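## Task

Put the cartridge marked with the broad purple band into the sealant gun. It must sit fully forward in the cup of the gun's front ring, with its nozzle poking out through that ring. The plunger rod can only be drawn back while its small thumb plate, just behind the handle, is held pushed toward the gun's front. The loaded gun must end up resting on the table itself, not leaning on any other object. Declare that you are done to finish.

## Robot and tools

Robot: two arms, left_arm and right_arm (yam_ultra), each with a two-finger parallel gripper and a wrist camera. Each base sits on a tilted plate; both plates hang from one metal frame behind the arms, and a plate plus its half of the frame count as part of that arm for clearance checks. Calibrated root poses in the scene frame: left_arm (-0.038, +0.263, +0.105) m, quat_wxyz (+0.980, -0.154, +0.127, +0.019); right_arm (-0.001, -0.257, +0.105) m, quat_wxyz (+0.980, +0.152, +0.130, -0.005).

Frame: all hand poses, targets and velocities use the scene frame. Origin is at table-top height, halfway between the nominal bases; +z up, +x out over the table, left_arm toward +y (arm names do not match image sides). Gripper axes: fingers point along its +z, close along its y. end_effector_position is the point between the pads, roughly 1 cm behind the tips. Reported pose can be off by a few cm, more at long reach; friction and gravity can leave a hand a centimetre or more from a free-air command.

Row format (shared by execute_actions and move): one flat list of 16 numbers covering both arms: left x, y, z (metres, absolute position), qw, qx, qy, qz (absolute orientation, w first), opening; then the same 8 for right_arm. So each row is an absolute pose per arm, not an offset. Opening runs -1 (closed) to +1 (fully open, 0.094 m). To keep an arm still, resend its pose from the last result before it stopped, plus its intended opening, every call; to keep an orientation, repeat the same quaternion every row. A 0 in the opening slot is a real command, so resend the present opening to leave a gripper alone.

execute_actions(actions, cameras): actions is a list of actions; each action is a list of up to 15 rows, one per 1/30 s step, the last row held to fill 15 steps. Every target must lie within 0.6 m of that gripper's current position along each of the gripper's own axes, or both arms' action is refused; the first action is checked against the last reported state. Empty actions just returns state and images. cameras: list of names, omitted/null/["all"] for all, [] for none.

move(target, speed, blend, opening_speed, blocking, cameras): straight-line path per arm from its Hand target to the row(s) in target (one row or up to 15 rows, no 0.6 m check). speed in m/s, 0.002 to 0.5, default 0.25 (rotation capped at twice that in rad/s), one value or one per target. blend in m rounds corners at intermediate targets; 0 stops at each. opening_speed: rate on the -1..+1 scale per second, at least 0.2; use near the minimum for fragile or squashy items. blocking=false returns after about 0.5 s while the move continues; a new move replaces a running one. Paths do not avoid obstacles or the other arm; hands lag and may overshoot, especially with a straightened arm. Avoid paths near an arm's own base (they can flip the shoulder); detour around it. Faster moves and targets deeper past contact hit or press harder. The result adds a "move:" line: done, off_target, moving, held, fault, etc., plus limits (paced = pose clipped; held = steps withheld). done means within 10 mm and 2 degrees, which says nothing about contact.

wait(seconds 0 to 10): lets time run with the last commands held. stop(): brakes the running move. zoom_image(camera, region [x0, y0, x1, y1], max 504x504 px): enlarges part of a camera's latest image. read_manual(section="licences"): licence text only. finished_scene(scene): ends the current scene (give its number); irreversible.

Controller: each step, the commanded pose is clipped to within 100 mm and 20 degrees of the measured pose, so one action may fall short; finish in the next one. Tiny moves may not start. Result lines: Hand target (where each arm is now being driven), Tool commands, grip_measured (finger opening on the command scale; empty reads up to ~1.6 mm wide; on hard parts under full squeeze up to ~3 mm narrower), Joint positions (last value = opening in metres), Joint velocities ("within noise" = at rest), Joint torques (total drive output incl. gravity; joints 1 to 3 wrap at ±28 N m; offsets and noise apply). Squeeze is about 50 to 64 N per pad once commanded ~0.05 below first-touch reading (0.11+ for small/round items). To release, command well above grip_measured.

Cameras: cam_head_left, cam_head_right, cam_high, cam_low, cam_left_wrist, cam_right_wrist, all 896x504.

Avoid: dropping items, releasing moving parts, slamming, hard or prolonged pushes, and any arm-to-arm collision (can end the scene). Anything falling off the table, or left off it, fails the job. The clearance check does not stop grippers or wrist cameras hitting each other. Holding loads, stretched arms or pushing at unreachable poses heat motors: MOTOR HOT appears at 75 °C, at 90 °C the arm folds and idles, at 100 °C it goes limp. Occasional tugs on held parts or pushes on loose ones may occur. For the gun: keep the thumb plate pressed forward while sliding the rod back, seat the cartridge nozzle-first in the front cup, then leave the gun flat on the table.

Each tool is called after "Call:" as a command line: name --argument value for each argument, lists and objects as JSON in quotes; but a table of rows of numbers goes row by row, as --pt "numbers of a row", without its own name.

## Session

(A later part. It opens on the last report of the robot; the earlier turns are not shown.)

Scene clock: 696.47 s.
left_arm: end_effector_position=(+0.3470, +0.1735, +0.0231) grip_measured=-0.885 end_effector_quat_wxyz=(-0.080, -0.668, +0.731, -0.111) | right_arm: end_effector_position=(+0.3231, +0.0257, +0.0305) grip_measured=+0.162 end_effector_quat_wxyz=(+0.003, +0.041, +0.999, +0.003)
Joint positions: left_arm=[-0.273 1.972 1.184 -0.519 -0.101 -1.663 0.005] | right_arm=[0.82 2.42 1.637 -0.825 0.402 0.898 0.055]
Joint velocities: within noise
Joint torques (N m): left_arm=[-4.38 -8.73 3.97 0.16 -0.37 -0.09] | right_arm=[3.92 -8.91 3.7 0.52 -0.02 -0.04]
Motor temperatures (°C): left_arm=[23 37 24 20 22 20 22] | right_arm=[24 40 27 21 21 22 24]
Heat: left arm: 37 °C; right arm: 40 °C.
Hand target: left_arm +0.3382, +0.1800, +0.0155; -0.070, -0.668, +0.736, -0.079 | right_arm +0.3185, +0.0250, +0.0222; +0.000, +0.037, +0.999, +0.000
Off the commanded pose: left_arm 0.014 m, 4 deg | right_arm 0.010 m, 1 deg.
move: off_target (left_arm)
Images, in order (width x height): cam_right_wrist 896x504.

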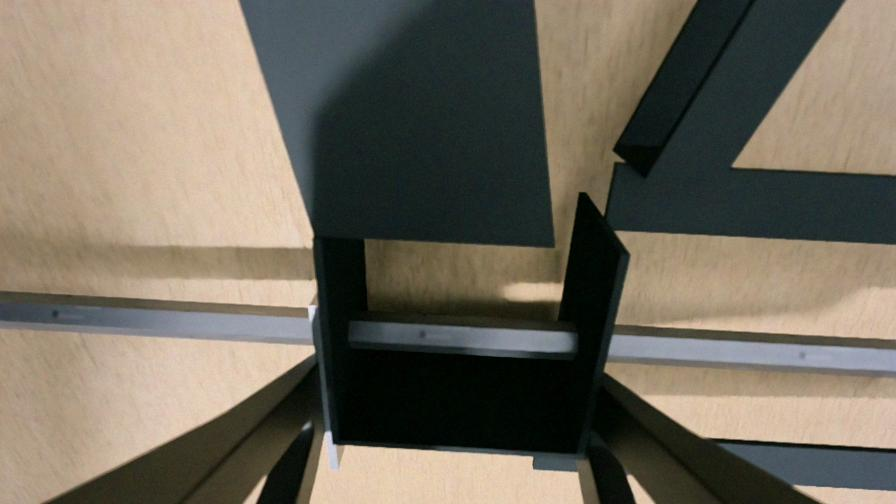

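Call:
move --pt "0.340 0.225 0.018 0.0703 0.6687 -0.7361 0.0774 -1 0.3185 0.010 0.022 0 0.0375 0.9993 0 -0.5" --speed 0.08 --cameras '["cam_right_wrist","cam_high"]'

Call:
zoom_image --camera "cam_right_wrist" --region '[220, 220, 440, 504]'

Scene clock: 706.60 s.
left_arm: end_effector_position=(+0.3461, +0.1877, +0.0219) grip_measured=-0.885 end_effector_quat_wxyz=(-0.107, -0.662, +0.731, -0.127) | right_arm: end_effector_position=(+0.3208, +0.0221, +0.0300) grip_measured=+0.161 end_effector_quat_wxyz=(+0.010, +0.036, +0.999, +0.007)
Joint positions: left_arm=[-0.204 1.958 1.184 -0.54 -0.021 -1.591 0.005] | right_arm=[0.82 2.393 1.584 -0.783 0.407 0.88 0.055]
Joint velocities: within noise
Joint torques (N m): left_arm=[-0.46 -12.78 3.12 -0.04 -0.85 0.32] | right_arm=[2.26 -10.18 2.26 0.4 -0.06 -0.1]
Motor temperatures (°C): left_arm=[23 37 24 20 22 20 22] | right_arm=[24 42 26 21 21 22 25]
Heat: left arm: 37 °C; right arm: 42 °C.
Hand target: left_arm +0.3398, +0.2232, +0.0186; -0.073, -0.668, +0.736, -0.078 | right_arm +0.3182, +0.0102, +0.0222; +0.000, +0.038, +0.999, +0.000
Off the commanded pose: left_arm 0.038 m, 7 deg | right_arm 0.015 m, 1 deg.
move: off_target (left_arm, right_arm)
Images, in order (width x height): cam_high 896x504, cam_right_wrist 896x504.

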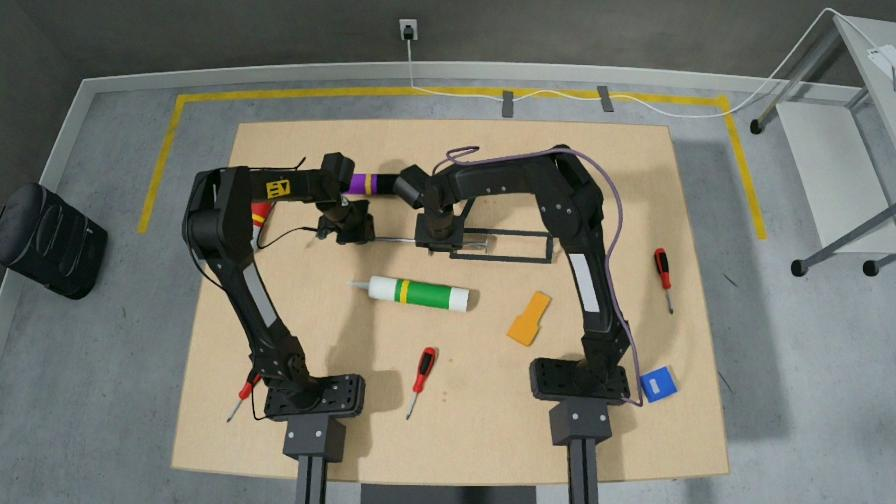

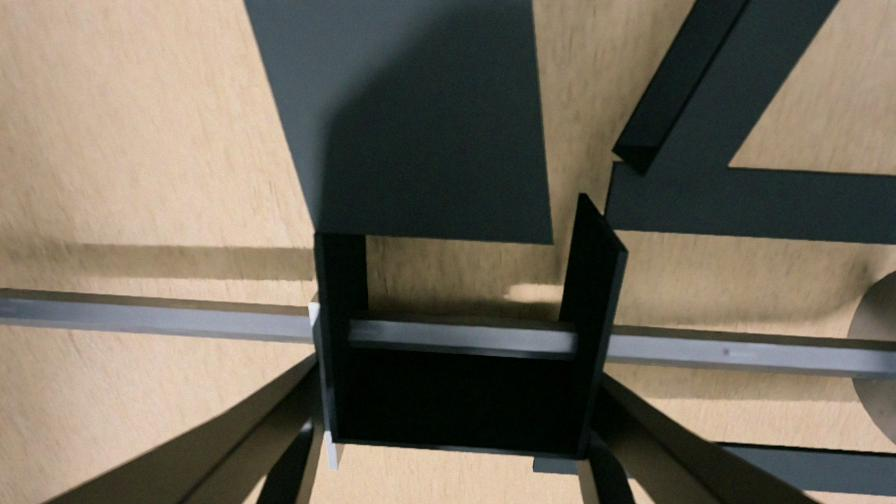

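Scaled by 1.775 from the camera's 896x504 image, which has a finer 1280x720 frame.

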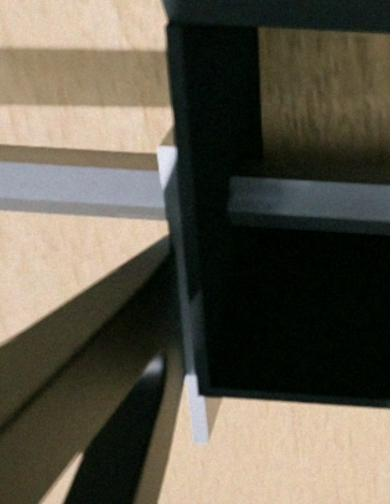

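Call:
move --pt "0.342 0.25 0.020 0.0703 0.6687 -0.7361 0.0774 -1 0.3185 0.010 0.022 0 0.0375 0.9993 0 -0.5" --speed 0.08 --cameras '["cam_right_wrist"]'

Call:
zoom_image --camera "cam_right_wrist" --region '[220, 220, 440, 504]'

Scene clock: 711.50 s.
left_arm: end_effector_position=(+0.3452, +0.2080, +0.0202) grip_measured=-0.885 end_effector_quat_wxyz=(-0.115, -0.662, +0.730, -0.128) | right_arm: end_effector_position=(+0.3204, +0.0208, +0.0304) grip_measured=+0.161 end_effector_quat_wxyz=(+0.010, +0.033, +0.999, +0.004)
Joint positions: left_arm=[-0.142 1.943 1.184 -0.563 0.008 -1.534 0.005] | right_arm=[0.82 2.391 1.584 -0.789 0.41 0.877 0.055]
Joint velocities: within noise
Joint torques (N m): left_arm=[0.08 -13.65 3.63 -0.11 -0.98 0.38] | right_arm=[2.26 -10.09 2.25 0.47 -0.08 -0.05]
Motor temperatures (°C): left_arm=[23 37 24 20 22 20 22] | right_arm=[24 42 26 21 21 22 25]
Heat: left arm: 37 °C; right arm: 42 °C.
Hand target: left_arm +0.3416, +0.2480, +0.0205; -0.073, -0.669, +0.736, -0.078 | right_arm +0.3182, +0.0102, +0.0222; +0.000, +0.038, +0.999, +0.000
Off the commanded pose: left_arm 0.042 m, 8 deg | right_arm 0.014 m, 1 deg.
move: off_target (left_arm, right_arm)
Images, in order (width x height): cam_right_wrist 896x504.

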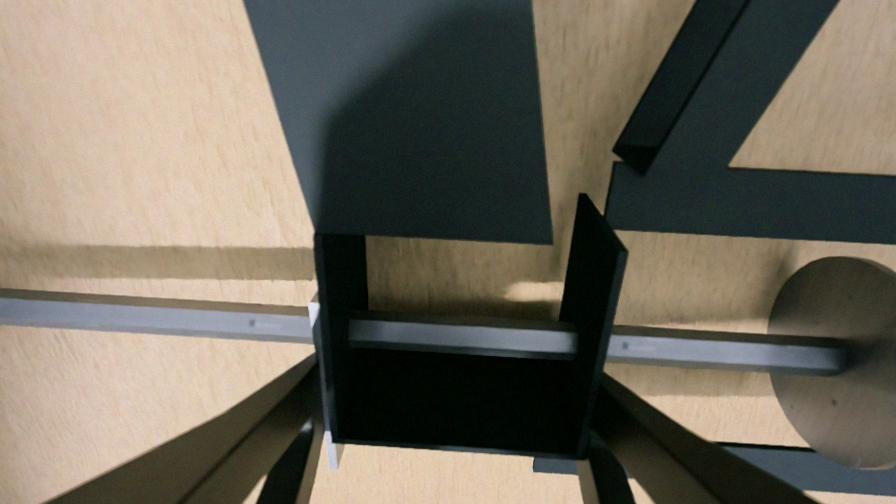

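Scaled by 1.775 from the camera's 896x504 image, which has a finer 1280x720 frame.

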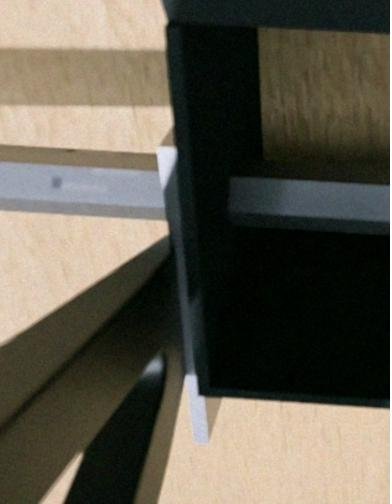

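Call:
move --pt "0.344 0.275 0.022 0.0703 0.6687 -0.7361 0.0774 -1 0.3185 0.010 0.022 0 0.0375 0.9993 0 -0.5" --speed 0.08 --cameras '["cam_right_wrist","cam_high"]'

Call:
zoom_image --camera "cam_high" --region '[340, 180, 580, 300]'

Scene clock: 719.90 s.
left_arm: end_effector_position=(+0.3442, +0.2314, +0.0203) grip_measured=-0.885 end_effector_quat_wxyz=(-0.117, -0.662, +0.728, -0.129) | right_arm: end_effector_position=(+0.3204, +0.0201, +0.0316) grip_measured=+0.161 end_effector_quat_wxyz=(+0.010, +0.030, +0.999, +0.004)
Joint positions: left_arm=[-0.076 1.92 1.184 -0.589 0.03 -1.474 0.005] | right_arm=[0.82 2.388 1.584 -0.793 0.41 0.871 0.055]
Joint velocities: within noise
Joint torques (N m): left_arm=[0.4 -13.49 4.82 -0.17 -1.02 0.43] | right_arm=[2.24 -9.84 2.25 0.52 -0.09 0]
Motor temperatures (°C): left_arm=[23 38 24 20 22 20 22] | right_arm=[23 44 26 21 21 22 26]
Heat: left arm: 38 °C; right arm: 44 °C.
Hand target: left_arm +0.3434, +0.2730, +0.0227; -0.073, -0.669, +0.735, -0.079 | right_arm +0.3182, +0.0102, +0.0222; +0.000, +0.038, +0.999, +0.000
Off the commanded pose: left_arm 0.044 m, 8 deg | right_arm 0.014 m, 1 deg.
move: off_target (left_arm, right_arm)
Images, in order (width x height): cam_high 896x504, cam_right_wrist 896x504.

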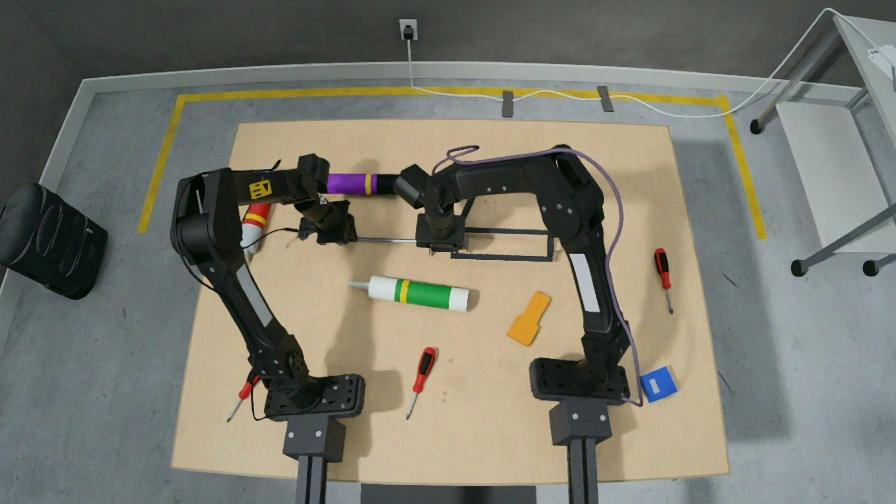

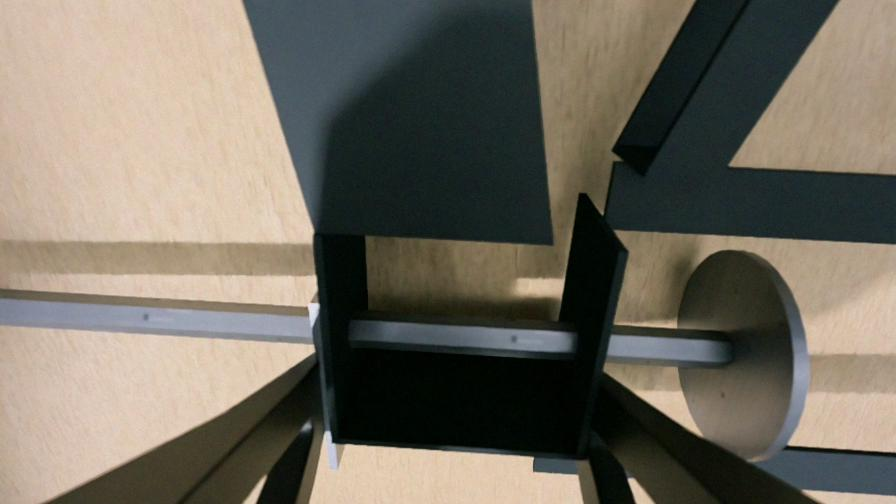

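Scaled by 2.100 from the camera's 896x504 image, which has a finer 1280x720 frame.

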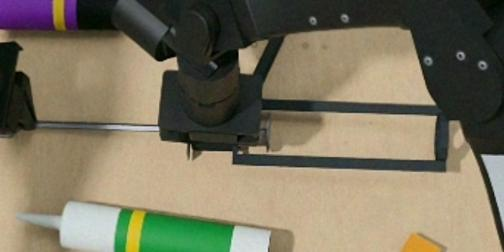

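Call:
move --pt "0.344 0.284 0.022 0.0703 0.6687 -0.7361 0.0774 -1 0.3185 0.010 0.022 0 0.0375 0.9993 0 -0.5" --speed 0.08 --cameras '["cam_right_wrist"]'

Scene clock: 726.60 s.
left_arm: end_effector_position=(+0.3433, +0.2384, +0.0205) grip_measured=-0.885 end_effector_quat_wxyz=(-0.121, -0.662, +0.728, -0.132) | right_arm: end_effector_position=(+0.3204, +0.0198, +0.0320) grip_measured=+0.161 end_effector_quat_wxyz=(+0.009, +0.028, +1.000, +0.004)
Joint positions: left_arm=[-0.053 1.913 1.184 -0.599 0.045 -1.45 0.005] | right_arm=[0.82 2.387 1.584 -0.795 0.41 0.867 0.055]
Joint velocities: within noise
Joint torques (N m): left_arm=[0.58 -13.5 5.12 -0.17 -1.1 0.44] | right_arm=[2.24 -9.77 2.28 0.53 -0.09 0.04]
Motor temperatures (°C): left_arm=[23 38 24 20 22 20 22] | right_arm=[23 43 26 21 21 22 26]
Heat: left arm: 38 °C; right arm: 43 °C.
Hand target: left_arm +0.3432, +0.2820, +0.0229; -0.073, -0.669, +0.735, -0.079 | right_arm +0.3182, +0.0101, +0.0223; +0.000, +0.038, +0.999, +0.000
Off the commanded pose: left_arm 0.046 m, 9 deg | right_arm 0.014 m, 2 deg.
move: off_target (left_arm, right_arm)
Images, in order (width x height): cam_right_wrist 896x504.

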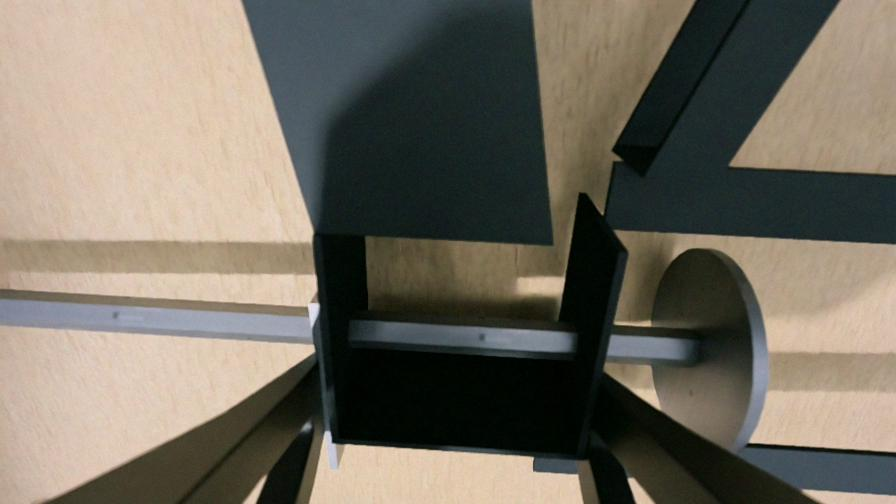

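Call:
move --pt "0.344 0.242 0.016 0.0703 0.6687 -0.7361 0.0774 -1 0.3185 0.016 0.022 0 0.0375 0.9993 0 -0.3" --pt "0.344 0.242 0.016 0.0703 0.6687 -0.7361 0.0774 -1 0.3185 0.018 0.024 0 0.0375 0.9993 0 0.30" --pt "0.344 0.242 0.016 0.0703 0.6687 -0.7361 0.0774 -1 0.324 0.028 0.085 0 0.0375 0.9993 0 0.30" --speed 0.08 --opening_speed 1.0 --cameras '["cam_high","cam_right_wrist"]'

Scene clock: 746.10 s.
left_arm: end_effector_position=(+0.3462, +0.2368, +0.0212) grip_measured=-0.885 end_effector_quat_wxyz=(-0.087, -0.671, +0.730, -0.102) | right_arm: end_effector_position=(+0.3174, +0.0210, +0.0663) grip_measured=+0.299 end_effector_quat_wxyz=(-0.013, +0.034, +0.999, -0.015)
Joint positions: left_arm=[-0.105 1.913 1.184 -0.587 -0.06 -1.51 0.005] | right_arm=[0.853 2.387 1.72 -1.008 0.397 0.939 0.061]
Joint velocities: within noise
Joint torques (N m): left_arm=[-4.21 -9.29 4.04 0.26 -0.4 0] | right_arm=[5.27 -11.84 8.38 -0.03 -0.01 0.11]
Motor temperatures (°C): left_arm=[23 37 24 20 23 20 22] | right_arm=[23 43 26 21 21 22 26]
Heat: left arm: 37 °C; right arm: 43 °C.
Hand target: left_arm +0.3441, +0.2421, +0.0164; +0.071, +0.669, -0.736, +0.078 | right_arm +0.3237, +0.0278, +0.0849; +0.000, +0.037, +0.999, +0.000
Off the commanded pose: left_arm 0.008 m, 3 deg | right_arm 0.021 m, 2 deg.
move: off_target (left_arm, right_arm)
Images, in order (width x height): cam_high 896x504, cam_right_wrist 896x504.

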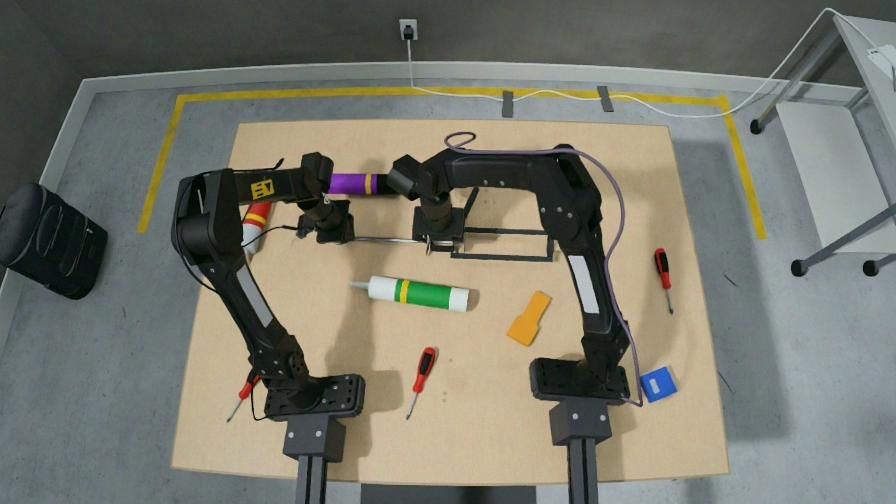

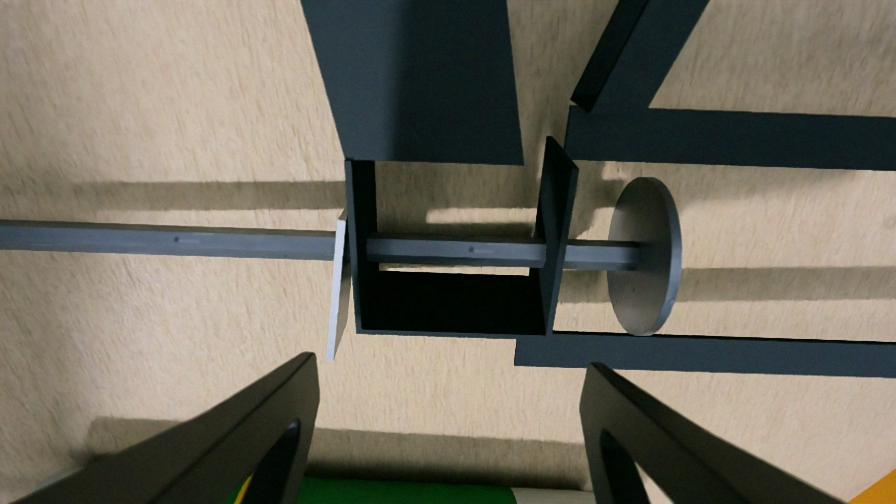

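Call:
move --pt "0.344 0.242 0.016 0.0703 0.6687 -0.7361 0.0774 -1 0.327 0.048 0.065 0 0.0375 0.9993 0 -0.3" --speed 0.08 --cameras '["cam_right_wrist"]'

Scene clock: 765.93 s.
left_arm: end_effector_position=(+0.3462, +0.2368, +0.0212) grip_measured=-0.885 end_effector_quat_wxyz=(-0.087, -0.671, +0.730, -0.102) | right_arm: end_effector_position=(+0.3262, +0.0358, +0.0607) grip_measured=-0.298 end_effector_quat_wxyz=(-0.008, +0.039, +0.999, -0.008)
Joint positions: left_arm=[-0.105 1.913 1.184 -0.587 -0.06 -1.51 0.005] | right_arm=[0.855 2.445 1.797 -1.009 0.397 0.944 0.033]
Joint velocities: within noise
Joint torques (N m): left_arm=[-4.18 -9.22 4.05 0.27 -0.4 0] | right_arm=[5.65 -8.84 9.1 0.21 -0.01 0.05]
Motor temperatures (°C): left_arm=[23 35 24 20 22 20 22] | right_arm=[24 45 28 21 21 22 25]
Heat: left arm: 35 °C; right arm: 45 °C.
Hand target: left_arm +0.3441, +0.2421, +0.0164; +0.071, +0.669, -0.736, +0.078 | right_arm +0.3267, +0.0478, +0.0651; +0.000, +0.037, +0.999, +0.000
Off the commanded pose: left_arm 0.008 m, 3 deg | right_arm 0.013 m, 1 deg.
move: off_target (left_arm, right_arm)
Images, in order (width x height): cam_right_wrist 896x504.

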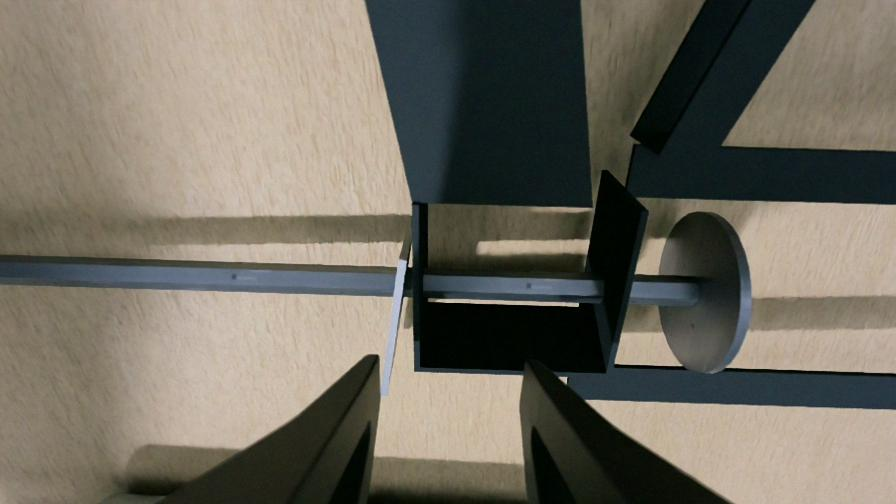

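Call:
move --pt "0.344 0.242 0.016 0.0703 0.6687 -0.7361 0.0774 -1 0.327 0.052 0.045 0 0.0375 0.9993 0 -0.3" --speed 0.08 --cameras '["cam_right_wrist"]'

Scene clock: 770.53 s.
left_arm: end_effector_position=(+0.3463, +0.2369, +0.0212) grip_measured=-0.885 end_effector_quat_wxyz=(-0.086, -0.671, +0.730, -0.102) | right_arm: end_effector_position=(+0.3237, +0.0417, +0.0470) grip_measured=-0.298 end_effector_quat_wxyz=(-0.008, +0.039, +0.999, -0.009)
Joint positions: left_arm=[-0.105 1.913 1.184 -0.587 -0.061 -1.51 0.005] | right_arm=[0.855 2.48 1.797 -0.975 0.397 0.945 0.033]
Joint velocities: within noise
Joint torques (N m): left_arm=[-4.19 -9.26 4.05 0.27 -0.4 0.01] | right_arm=[4.75 -8.58 8.09 0.42 0.01 -0.03]
Motor temperatures (°C): left_arm=[23 35 24 20 22 20 22] | right_arm=[24 44 29 21 21 22 25]
Heat: left arm: 35 °C; right arm: 44 °C.
Hand target: left_arm +0.3440, +0.2421, +0.0163; +0.071, +0.669, -0.736, +0.078 | right_arm +0.3268, +0.0518, +0.0452; +0.000, +0.038, +0.999, +0.000
Off the commanded pose: left_arm 0.008 m, 3 deg | right_arm 0.011 m, 1 deg.
move: off_target (left_arm, right_arm)
Images, in order (width x height): cam_right_wrist 896x504.

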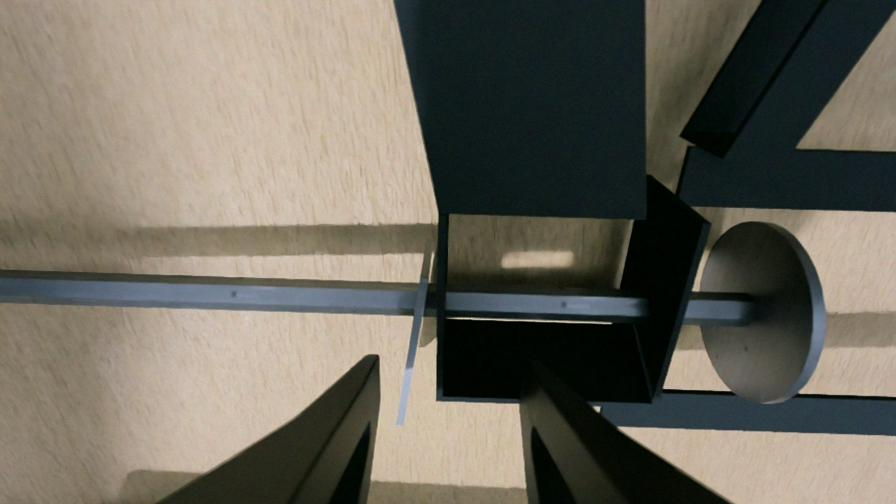

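Call:
move --pt "0.344 0.242 0.016 0.0703 0.6687 -0.7361 0.0774 -1 0.333 0.0515 0.030 0 0.0375 0.9993 0 -0.3" --speed 0.06 --cameras '["cam_right_wrist"]'

Scene clock: 776.83 s.
left_arm: end_effector_position=(+0.3465, +0.2374, +0.0210) grip_measured=-0.885 end_effector_quat_wxyz=(-0.085, -0.671, +0.730, -0.101) | right_arm: end_effector_position=(+0.3304, +0.0452, +0.0353) grip_measured=-0.298 end_effector_quat_wxyz=(-0.003, +0.040, +0.999, -0.003)
Joint positions: left_arm=[-0.105 1.913 1.184 -0.586 -0.064 -1.51 0.005] | right_arm=[0.839 2.505 1.803 -0.932 0.399 0.923 0.033]
Joint velocities: within noise
Joint torques (N m): left_arm=[-4.19 -9.26 4.05 0.26 -0.37 0.01] | right_arm=[4.27 -8.34 8.06 0.35 -0.01 -0.04]
Motor temperatures (°C): left_arm=[23 35 24 20 22 20 22] | right_arm=[24 43 29 21 21 22 25]
Heat: left arm: 35 °C; right arm: 43 °C.
Hand target: left_arm +0.3441, +0.2421, +0.0163; +0.071, +0.669, -0.736, +0.078 | right_arm +0.3328, +0.0513, +0.0301; +0.000, +0.037, +0.999, +0.000
Off the commanded pose: left_arm 0.007 m, 3 deg | right_arm 0.009 m, 1 deg.
move: off_target (left_arm)
Images, in order (width x height): cam_right_wrist 896x504.

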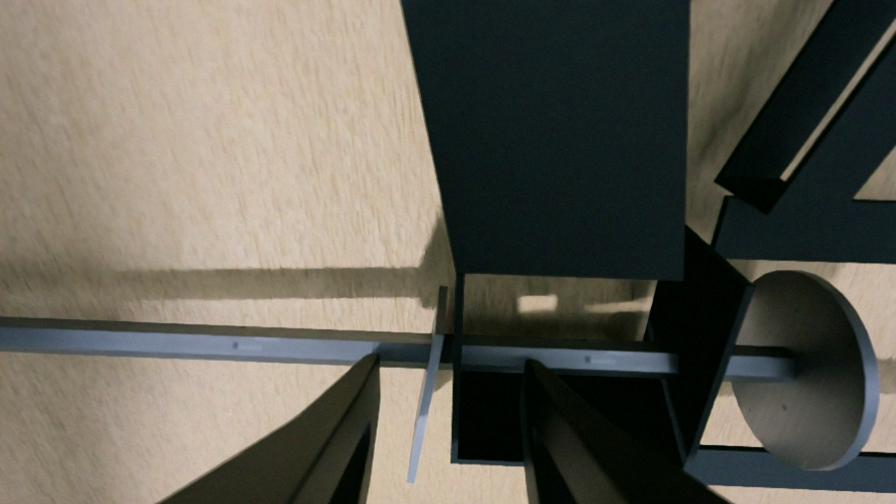

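Call:
move --pt "0.344 0.245 0.016 0.0703 0.6687 -0.7361 0.0774 -1 0.330 0.0505 0.029 0 0.0375 0.9993 0 -1" --speed 0.05 --opening_speed 0.7 --cameras '["cam_right_wrist"]'

Scene clock: 783.03 s.
left_arm: end_effector_position=(+0.3471, +0.2384, +0.0208) grip_measured=-0.885 end_effector_quat_wxyz=(-0.082, -0.671, +0.730, -0.100) | right_arm: end_effector_position=(+0.3318, +0.0473, +0.0352) grip_measured=-0.912 end_effector_quat_wxyz=(+0.000, +0.037, +0.999, +0.001)
Joint positions: left_arm=[-0.105 1.913 1.184 -0.584 -0.07 -1.51 0.005] | right_arm=[0.839 2.505 1.803 -0.921 0.397 0.912 0.004]
Joint velocities: within noise
Joint torques (N m): left_arm=[-3.48 -9.46 4.04 0.21 -0.31 0.09] | right_arm=[4.42 -8.9 6 0.38 0.01 0.11]
Motor temperatures (°C): left_arm=[23 34 24 20 22 20 22] | right_arm=[24 42 29 21 21 22 24]
Heat: left arm: 34 °C; right arm: 42 °C.
Hand target: left_arm +0.3440, +0.2451, +0.0163; +0.071, +0.669, -0.736, +0.078 | right_arm +0.3299, +0.0504, +0.0290; +0.000, +0.037, +0.999, +0.000
Off the commanded pose: left_arm 0.009 m, 3 deg | right_arm 0.007 m, 0 deg.
move: off_target (left_arm)
Images, in order (width x height): cam_right_wrist 896x504.

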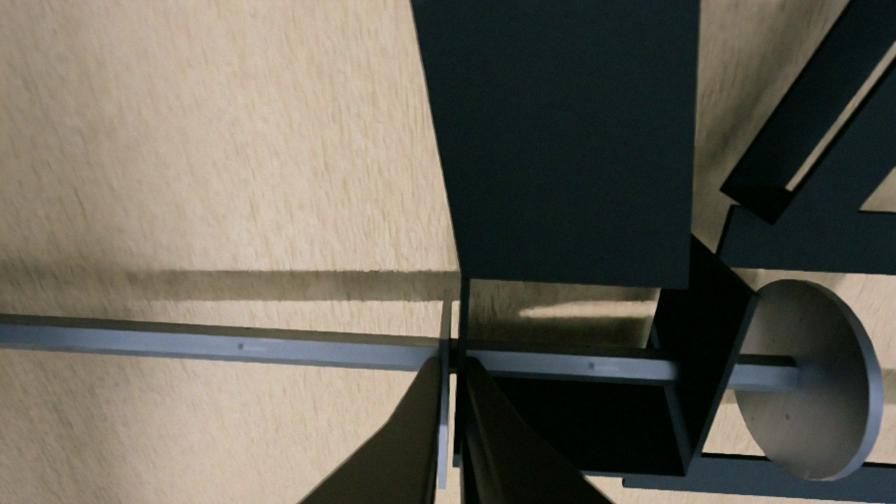

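Call:
move --pt "0.344 0.278 0.020 0.0703 0.6687 -0.7361 0.0774 -1 0.330 0.025 0.029 0 0.0375 0.9993 0 -1" --pt "0.344 0.288 0.020 0.0703 0.6687 -0.7361 0.0774 -1 0.330 0.015 0.029 0 0.0375 0.9993 0 -1" --speed 0.08 --cameras '["cam_right_wrist","cam_high"]'

Call:
zoom_image --camera "cam_high" --region '[340, 180, 580, 300]'

Scene clock: 789.23 s.
left_arm: end_effector_position=(+0.3439, +0.2484, +0.0185) grip_measured=-0.885 end_effector_quat_wxyz=(-0.113, -0.663, +0.729, -0.126) | right_arm: end_effector_position=(+0.3287, +0.0411, +0.0346) grip_measured=-0.915 end_effector_quat_wxyz=(+0.000, +0.034, +0.999, +0.036)
Joint positions: left_arm=[-0.034 1.909 1.184 -0.598 0.029 -1.431 0.005] | right_arm=[0.818 2.425 1.664 -0.799 0.352 0.863 0.004]
Joint velocities: within noise
Joint torques (N m): left_arm=[0.14 -12.93 5.19 -0.14 -0.94 0.37] | right_arm=[2.26 -11.12 2.67 0.02 0.47 -0.01]
Motor temperatures (°C): left_arm=[23 35 24 20 22 20 22] | right_arm=[24 42 28 21 21 22 25]
Heat: left arm: 35 °C; right arm: 42 °C.
Hand target: left_arm +0.3434, +0.2865, +0.0208; -0.072, -0.669, +0.735, -0.079 | right_arm +0.3297, +0.0160, +0.0292; -0.001, +0.037, +0.999, +0.000
Off the commanded pose: left_arm 0.040 m, 7 deg | right_arm 0.027 m, 4 deg.
move: off_target (left_arm, right_arm)
Images, in order (width x height): cam_high 896x504, cam_right_wrist 896x504.

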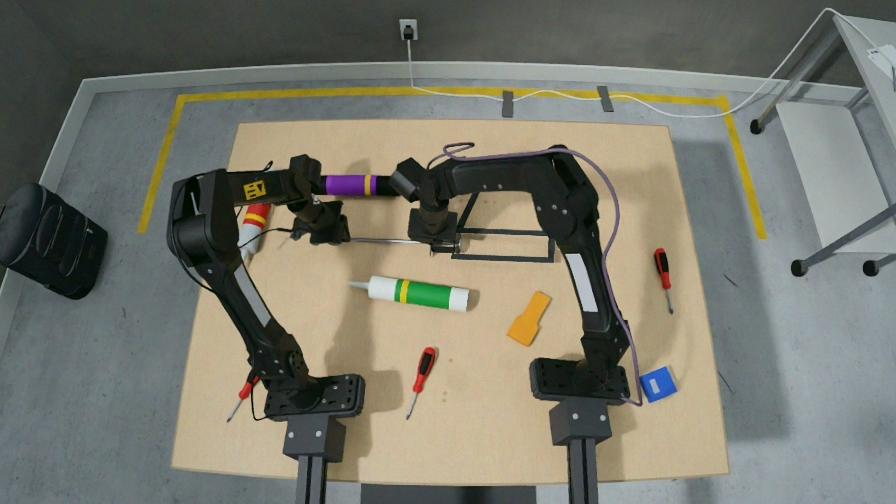

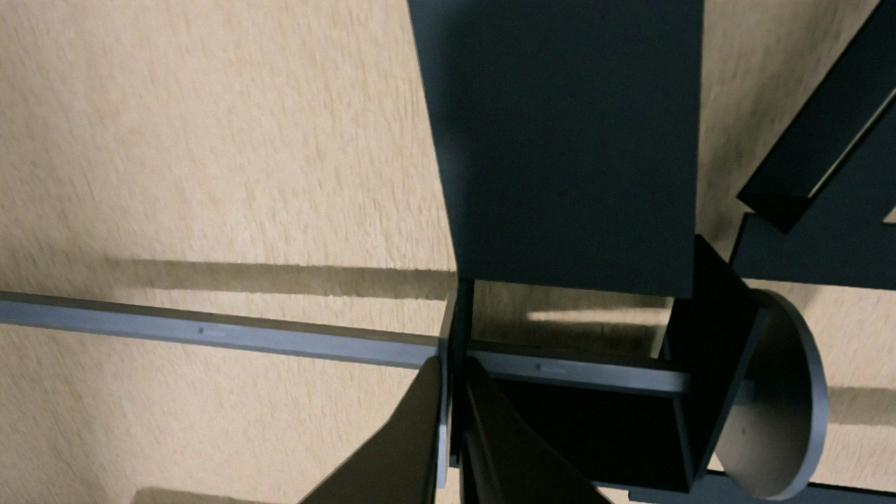

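Scaled by 2.100 from the camera's 896x504 image, which has a finer 1280x720 frame.

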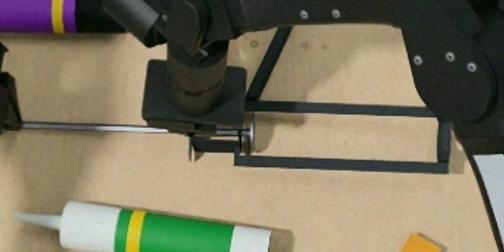

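Call:
move --pt "0.344 0.300 0.020 0.0703 0.6687 -0.7361 0.0774 -1 0.330 0.010 0.029 0 0.0375 0.9993 0 -1" --speed 0.08 --cameras '["cam_right_wrist","cam_high"]'

Call:
zoom_image --camera "cam_high" --region '[340, 180, 580, 300]'

Scene clock: 796.10 s.
left_arm: end_effector_position=(+0.3425, +0.2591, +0.0185) grip_measured=-0.885 end_effector_quat_wxyz=(-0.116, -0.663, +0.728, -0.126) | right_arm: end_effector_position=(+0.3279, +0.0395, +0.0352) grip_measured=-0.915 end_effector_quat_wxyz=(-0.001, +0.032, +0.999, +0.041)
Joint positions: left_arm=[-0.002 1.902 1.19 -0.616 0.041 -1.404 0.005] | right_arm=[0.814 2.41 1.643 -0.784 0.344 0.853 0.004]
Joint velocities: within noise
Joint torques (N m): left_arm=[0.38 -12.92 5.37 -0.12 -0.97 0.42] | right_arm=[1.99 -11.1 2.65 -0.05 0.56 0.05]
Motor temperatures (°C): left_arm=[23 36 24 20 22 20 22] | right_arm=[24 44 28 21 21 22 25]
Heat: left arm: 36 °C; right arm: 44 °C.
Hand target: left_arm +0.3433, +0.2984, +0.0209; -0.073, -0.669, +0.735, -0.079 | right_arm +0.3297, +0.0112, +0.0292; -0.001, +0.037, +0.999, +0.000
Off the commanded pose: left_arm 0.041 m, 8 deg | right_arm 0.030 m, 5 deg.
move: off_target (left_arm, right_arm)
Images, in order (width x height): cam_high 896x504, cam_right_wrist 896x504.

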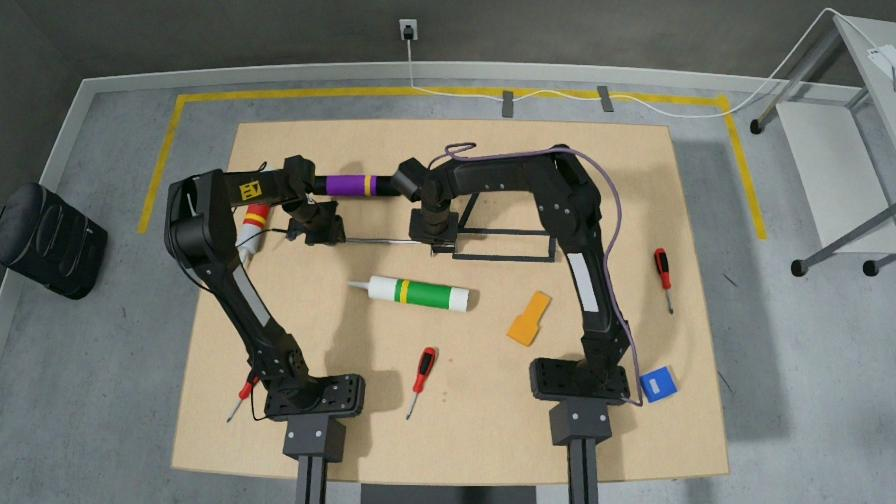

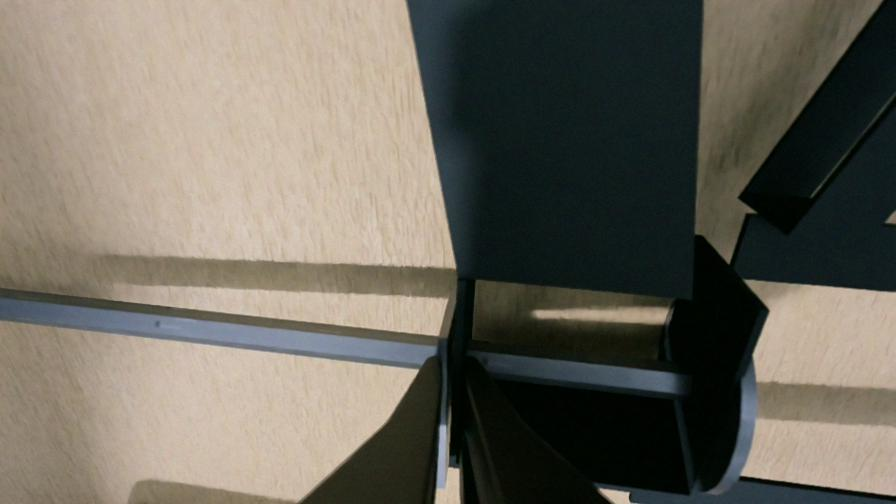

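Scaled by 2.100 from the camera's 896x504 image, which has a finer 1280x720 frame.

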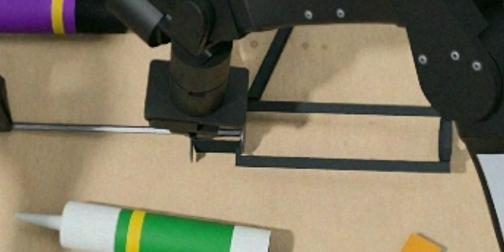

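Call:
move --pt "0.344 0.310 0.020 0.0703 0.6687 -0.7361 0.0774 -1 0.330 0.008 0.029 0 0.0375 0.9993 0 -1" --speed 0.08 --cameras '["cam_right_wrist","cam_high"]'

Call:
zoom_image --camera "cam_high" --region '[400, 200, 520, 270]'

Scene clock: 801.30 s.
left_arm: end_effector_position=(+0.3425, +0.2663, +0.0181) grip_measured=-0.885 end_effector_quat_wxyz=(-0.119, -0.664, +0.727, -0.128) | right_arm: end_effector_position=(+0.3278, +0.0422, +0.0354) grip_measured=-0.915 end_effector_quat_wxyz=(-0.002, +0.032, +0.998, +0.050)
Joint positions: left_arm=[0.021 1.901 1.196 -0.626 0.054 -1.382 0.005] | right_arm=[0.814 2.406 1.635 -0.768 0.331 0.85 0.004]
Joint velocities: within noise
Joint torques (N m): left_arm=[0.75 -13.22 5.57 -0.15 -1.03 0.46] | right_arm=[1.81 -11.29 2.65 -0.16 0.67 0.04]
Motor temperatures (°C): left_arm=[23 36 24 20 22 20 22] | right_arm=[24 45 27 21 21 22 25]
Heat: left arm: 36 °C; right arm: 45 °C.
Hand target: left_arm +0.3432, +0.3083, +0.0211; -0.073, -0.670, +0.735, -0.079 | right_arm +0.3298, +0.0096, +0.0294; -0.001, +0.036, +0.999, +0.001
Off the commanded pose: left_arm 0.044 m, 8 deg | right_arm 0.035 m, 6 deg.
move: off_target (left_arm, right_arm)
Images, in order (width x height): cam_high 896x504, cam_right_wrist 896x504.

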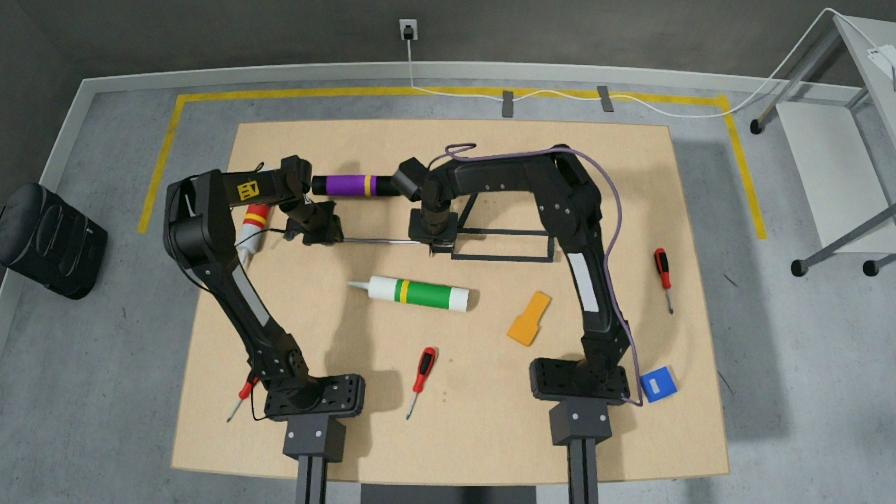

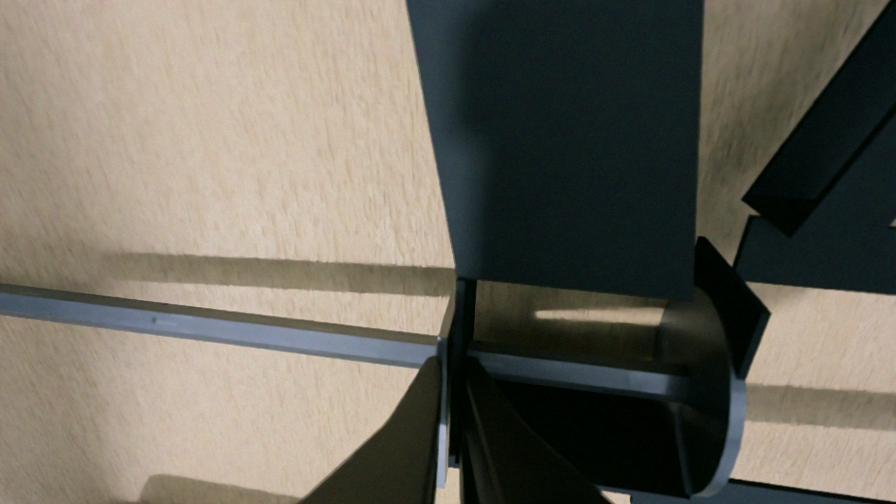

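Scaled by 4.200 from the camera's 896x504 image, which has a finer 1280x720 frame.

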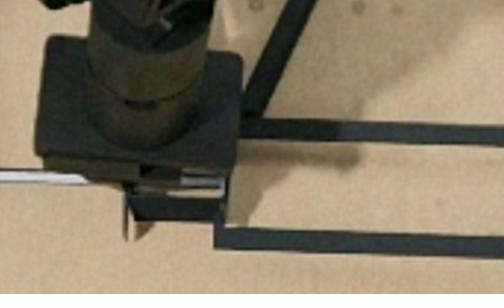

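Call:
move --pt "0.344 0.270 0.016 0.0703 0.6687 -0.7361 0.0774 -1 0.330 0.040 0.029 0 0.0375 0.9993 0 -1" --pt "0.344 0.270 0.016 0.0703 0.6687 -0.7361 0.0774 -1 0.330 0.044 0.029 0 0.0375 0.9993 0 -0.5" --pt "0.344 0.270 0.016 0.0703 0.6687 -0.7361 0.0774 -1 0.330 0.040 0.15 0 0.0375 0.9993 0 -0.5" --speed 0.1 --cameras '["cam_right_wrist","cam_high"]'

Call:
zoom_image --camera "cam_high" --region '[400, 200, 520, 270]'

Scene clock: 812.77 s.
left_arm: end_effector_position=(+0.3468, +0.2623, +0.0192) grip_measured=-0.885 end_effector_quat_wxyz=(-0.089, -0.668, +0.732, -0.103) | right_arm: end_effector_position=(+0.3240, +0.0363, +0.1285) grip_measured=-0.502 end_effector_quat_wxyz=(-0.018, +0.034, +0.999, -0.015)
Joint positions: left_arm=[-0.032 1.901 1.196 -0.609 -0.038 -1.432 0.005] | right_arm=[0.914 2.413 1.993 -1.285 0.382 1.006 0.023]
Joint velocities: within noise
Joint torques (N m): left_arm=[-3.71 -10.33 3.59 0.25 -0.43 -0.03] | right_arm=[5.42 -12.42 8.8 -0.07 0.1 0.11]
Motor temperatures (°C): left_arm=[23 37 24 20 23 20 22] | right_arm=[24 44 27 21 21 22 25]
Heat: left arm: 37 °C; right arm: 44 °C.
Hand target: left_arm +0.3442, +0.2701, +0.0164; -0.071, -0.669, +0.736, -0.078 | right_arm +0.3297, +0.0396, +0.1497; +0.000, +0.038, +0.999, +0.000
Off the commanded pose: left_arm 0.009 m, 4 deg | right_arm 0.023 m, 3 deg.
move: off_target (left_arm, right_arm)
Images, in order (width x height): cam_high 896x504, cam_right_wrist 896x504.

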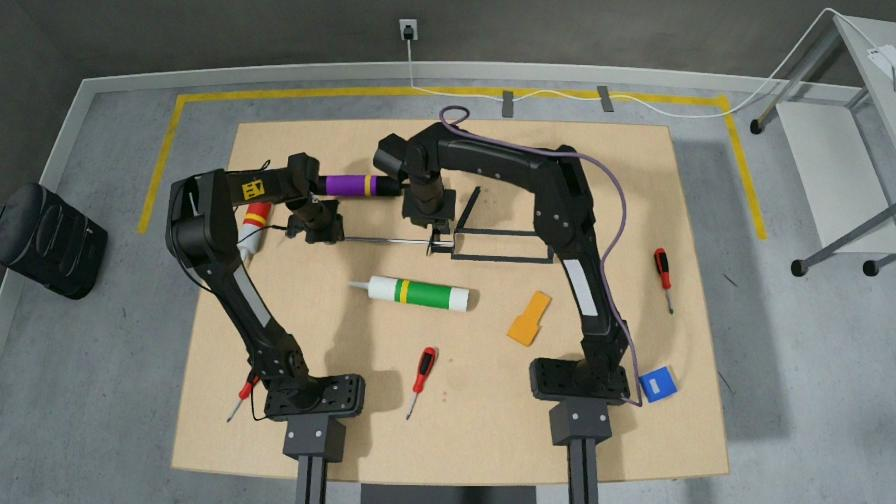

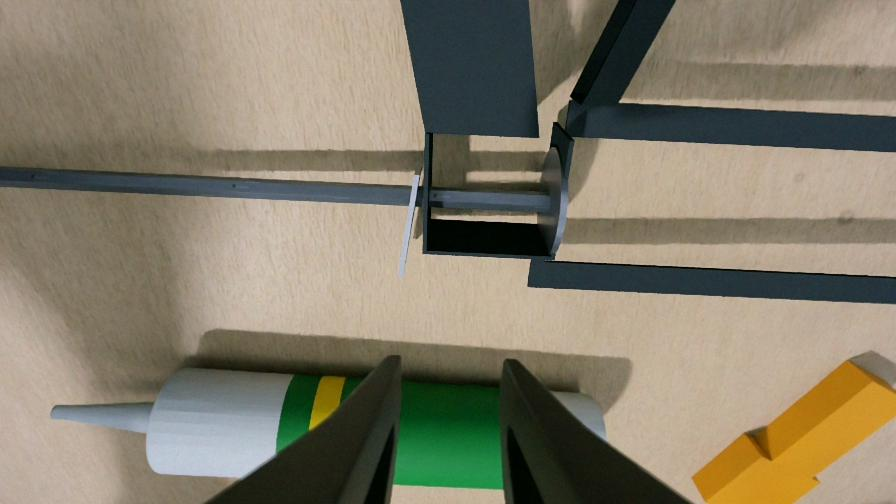

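Scaled by 4.200 from the camera's 896x504 image, which has a finer 1280x720 frame.

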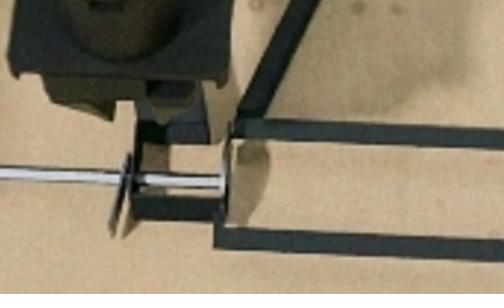

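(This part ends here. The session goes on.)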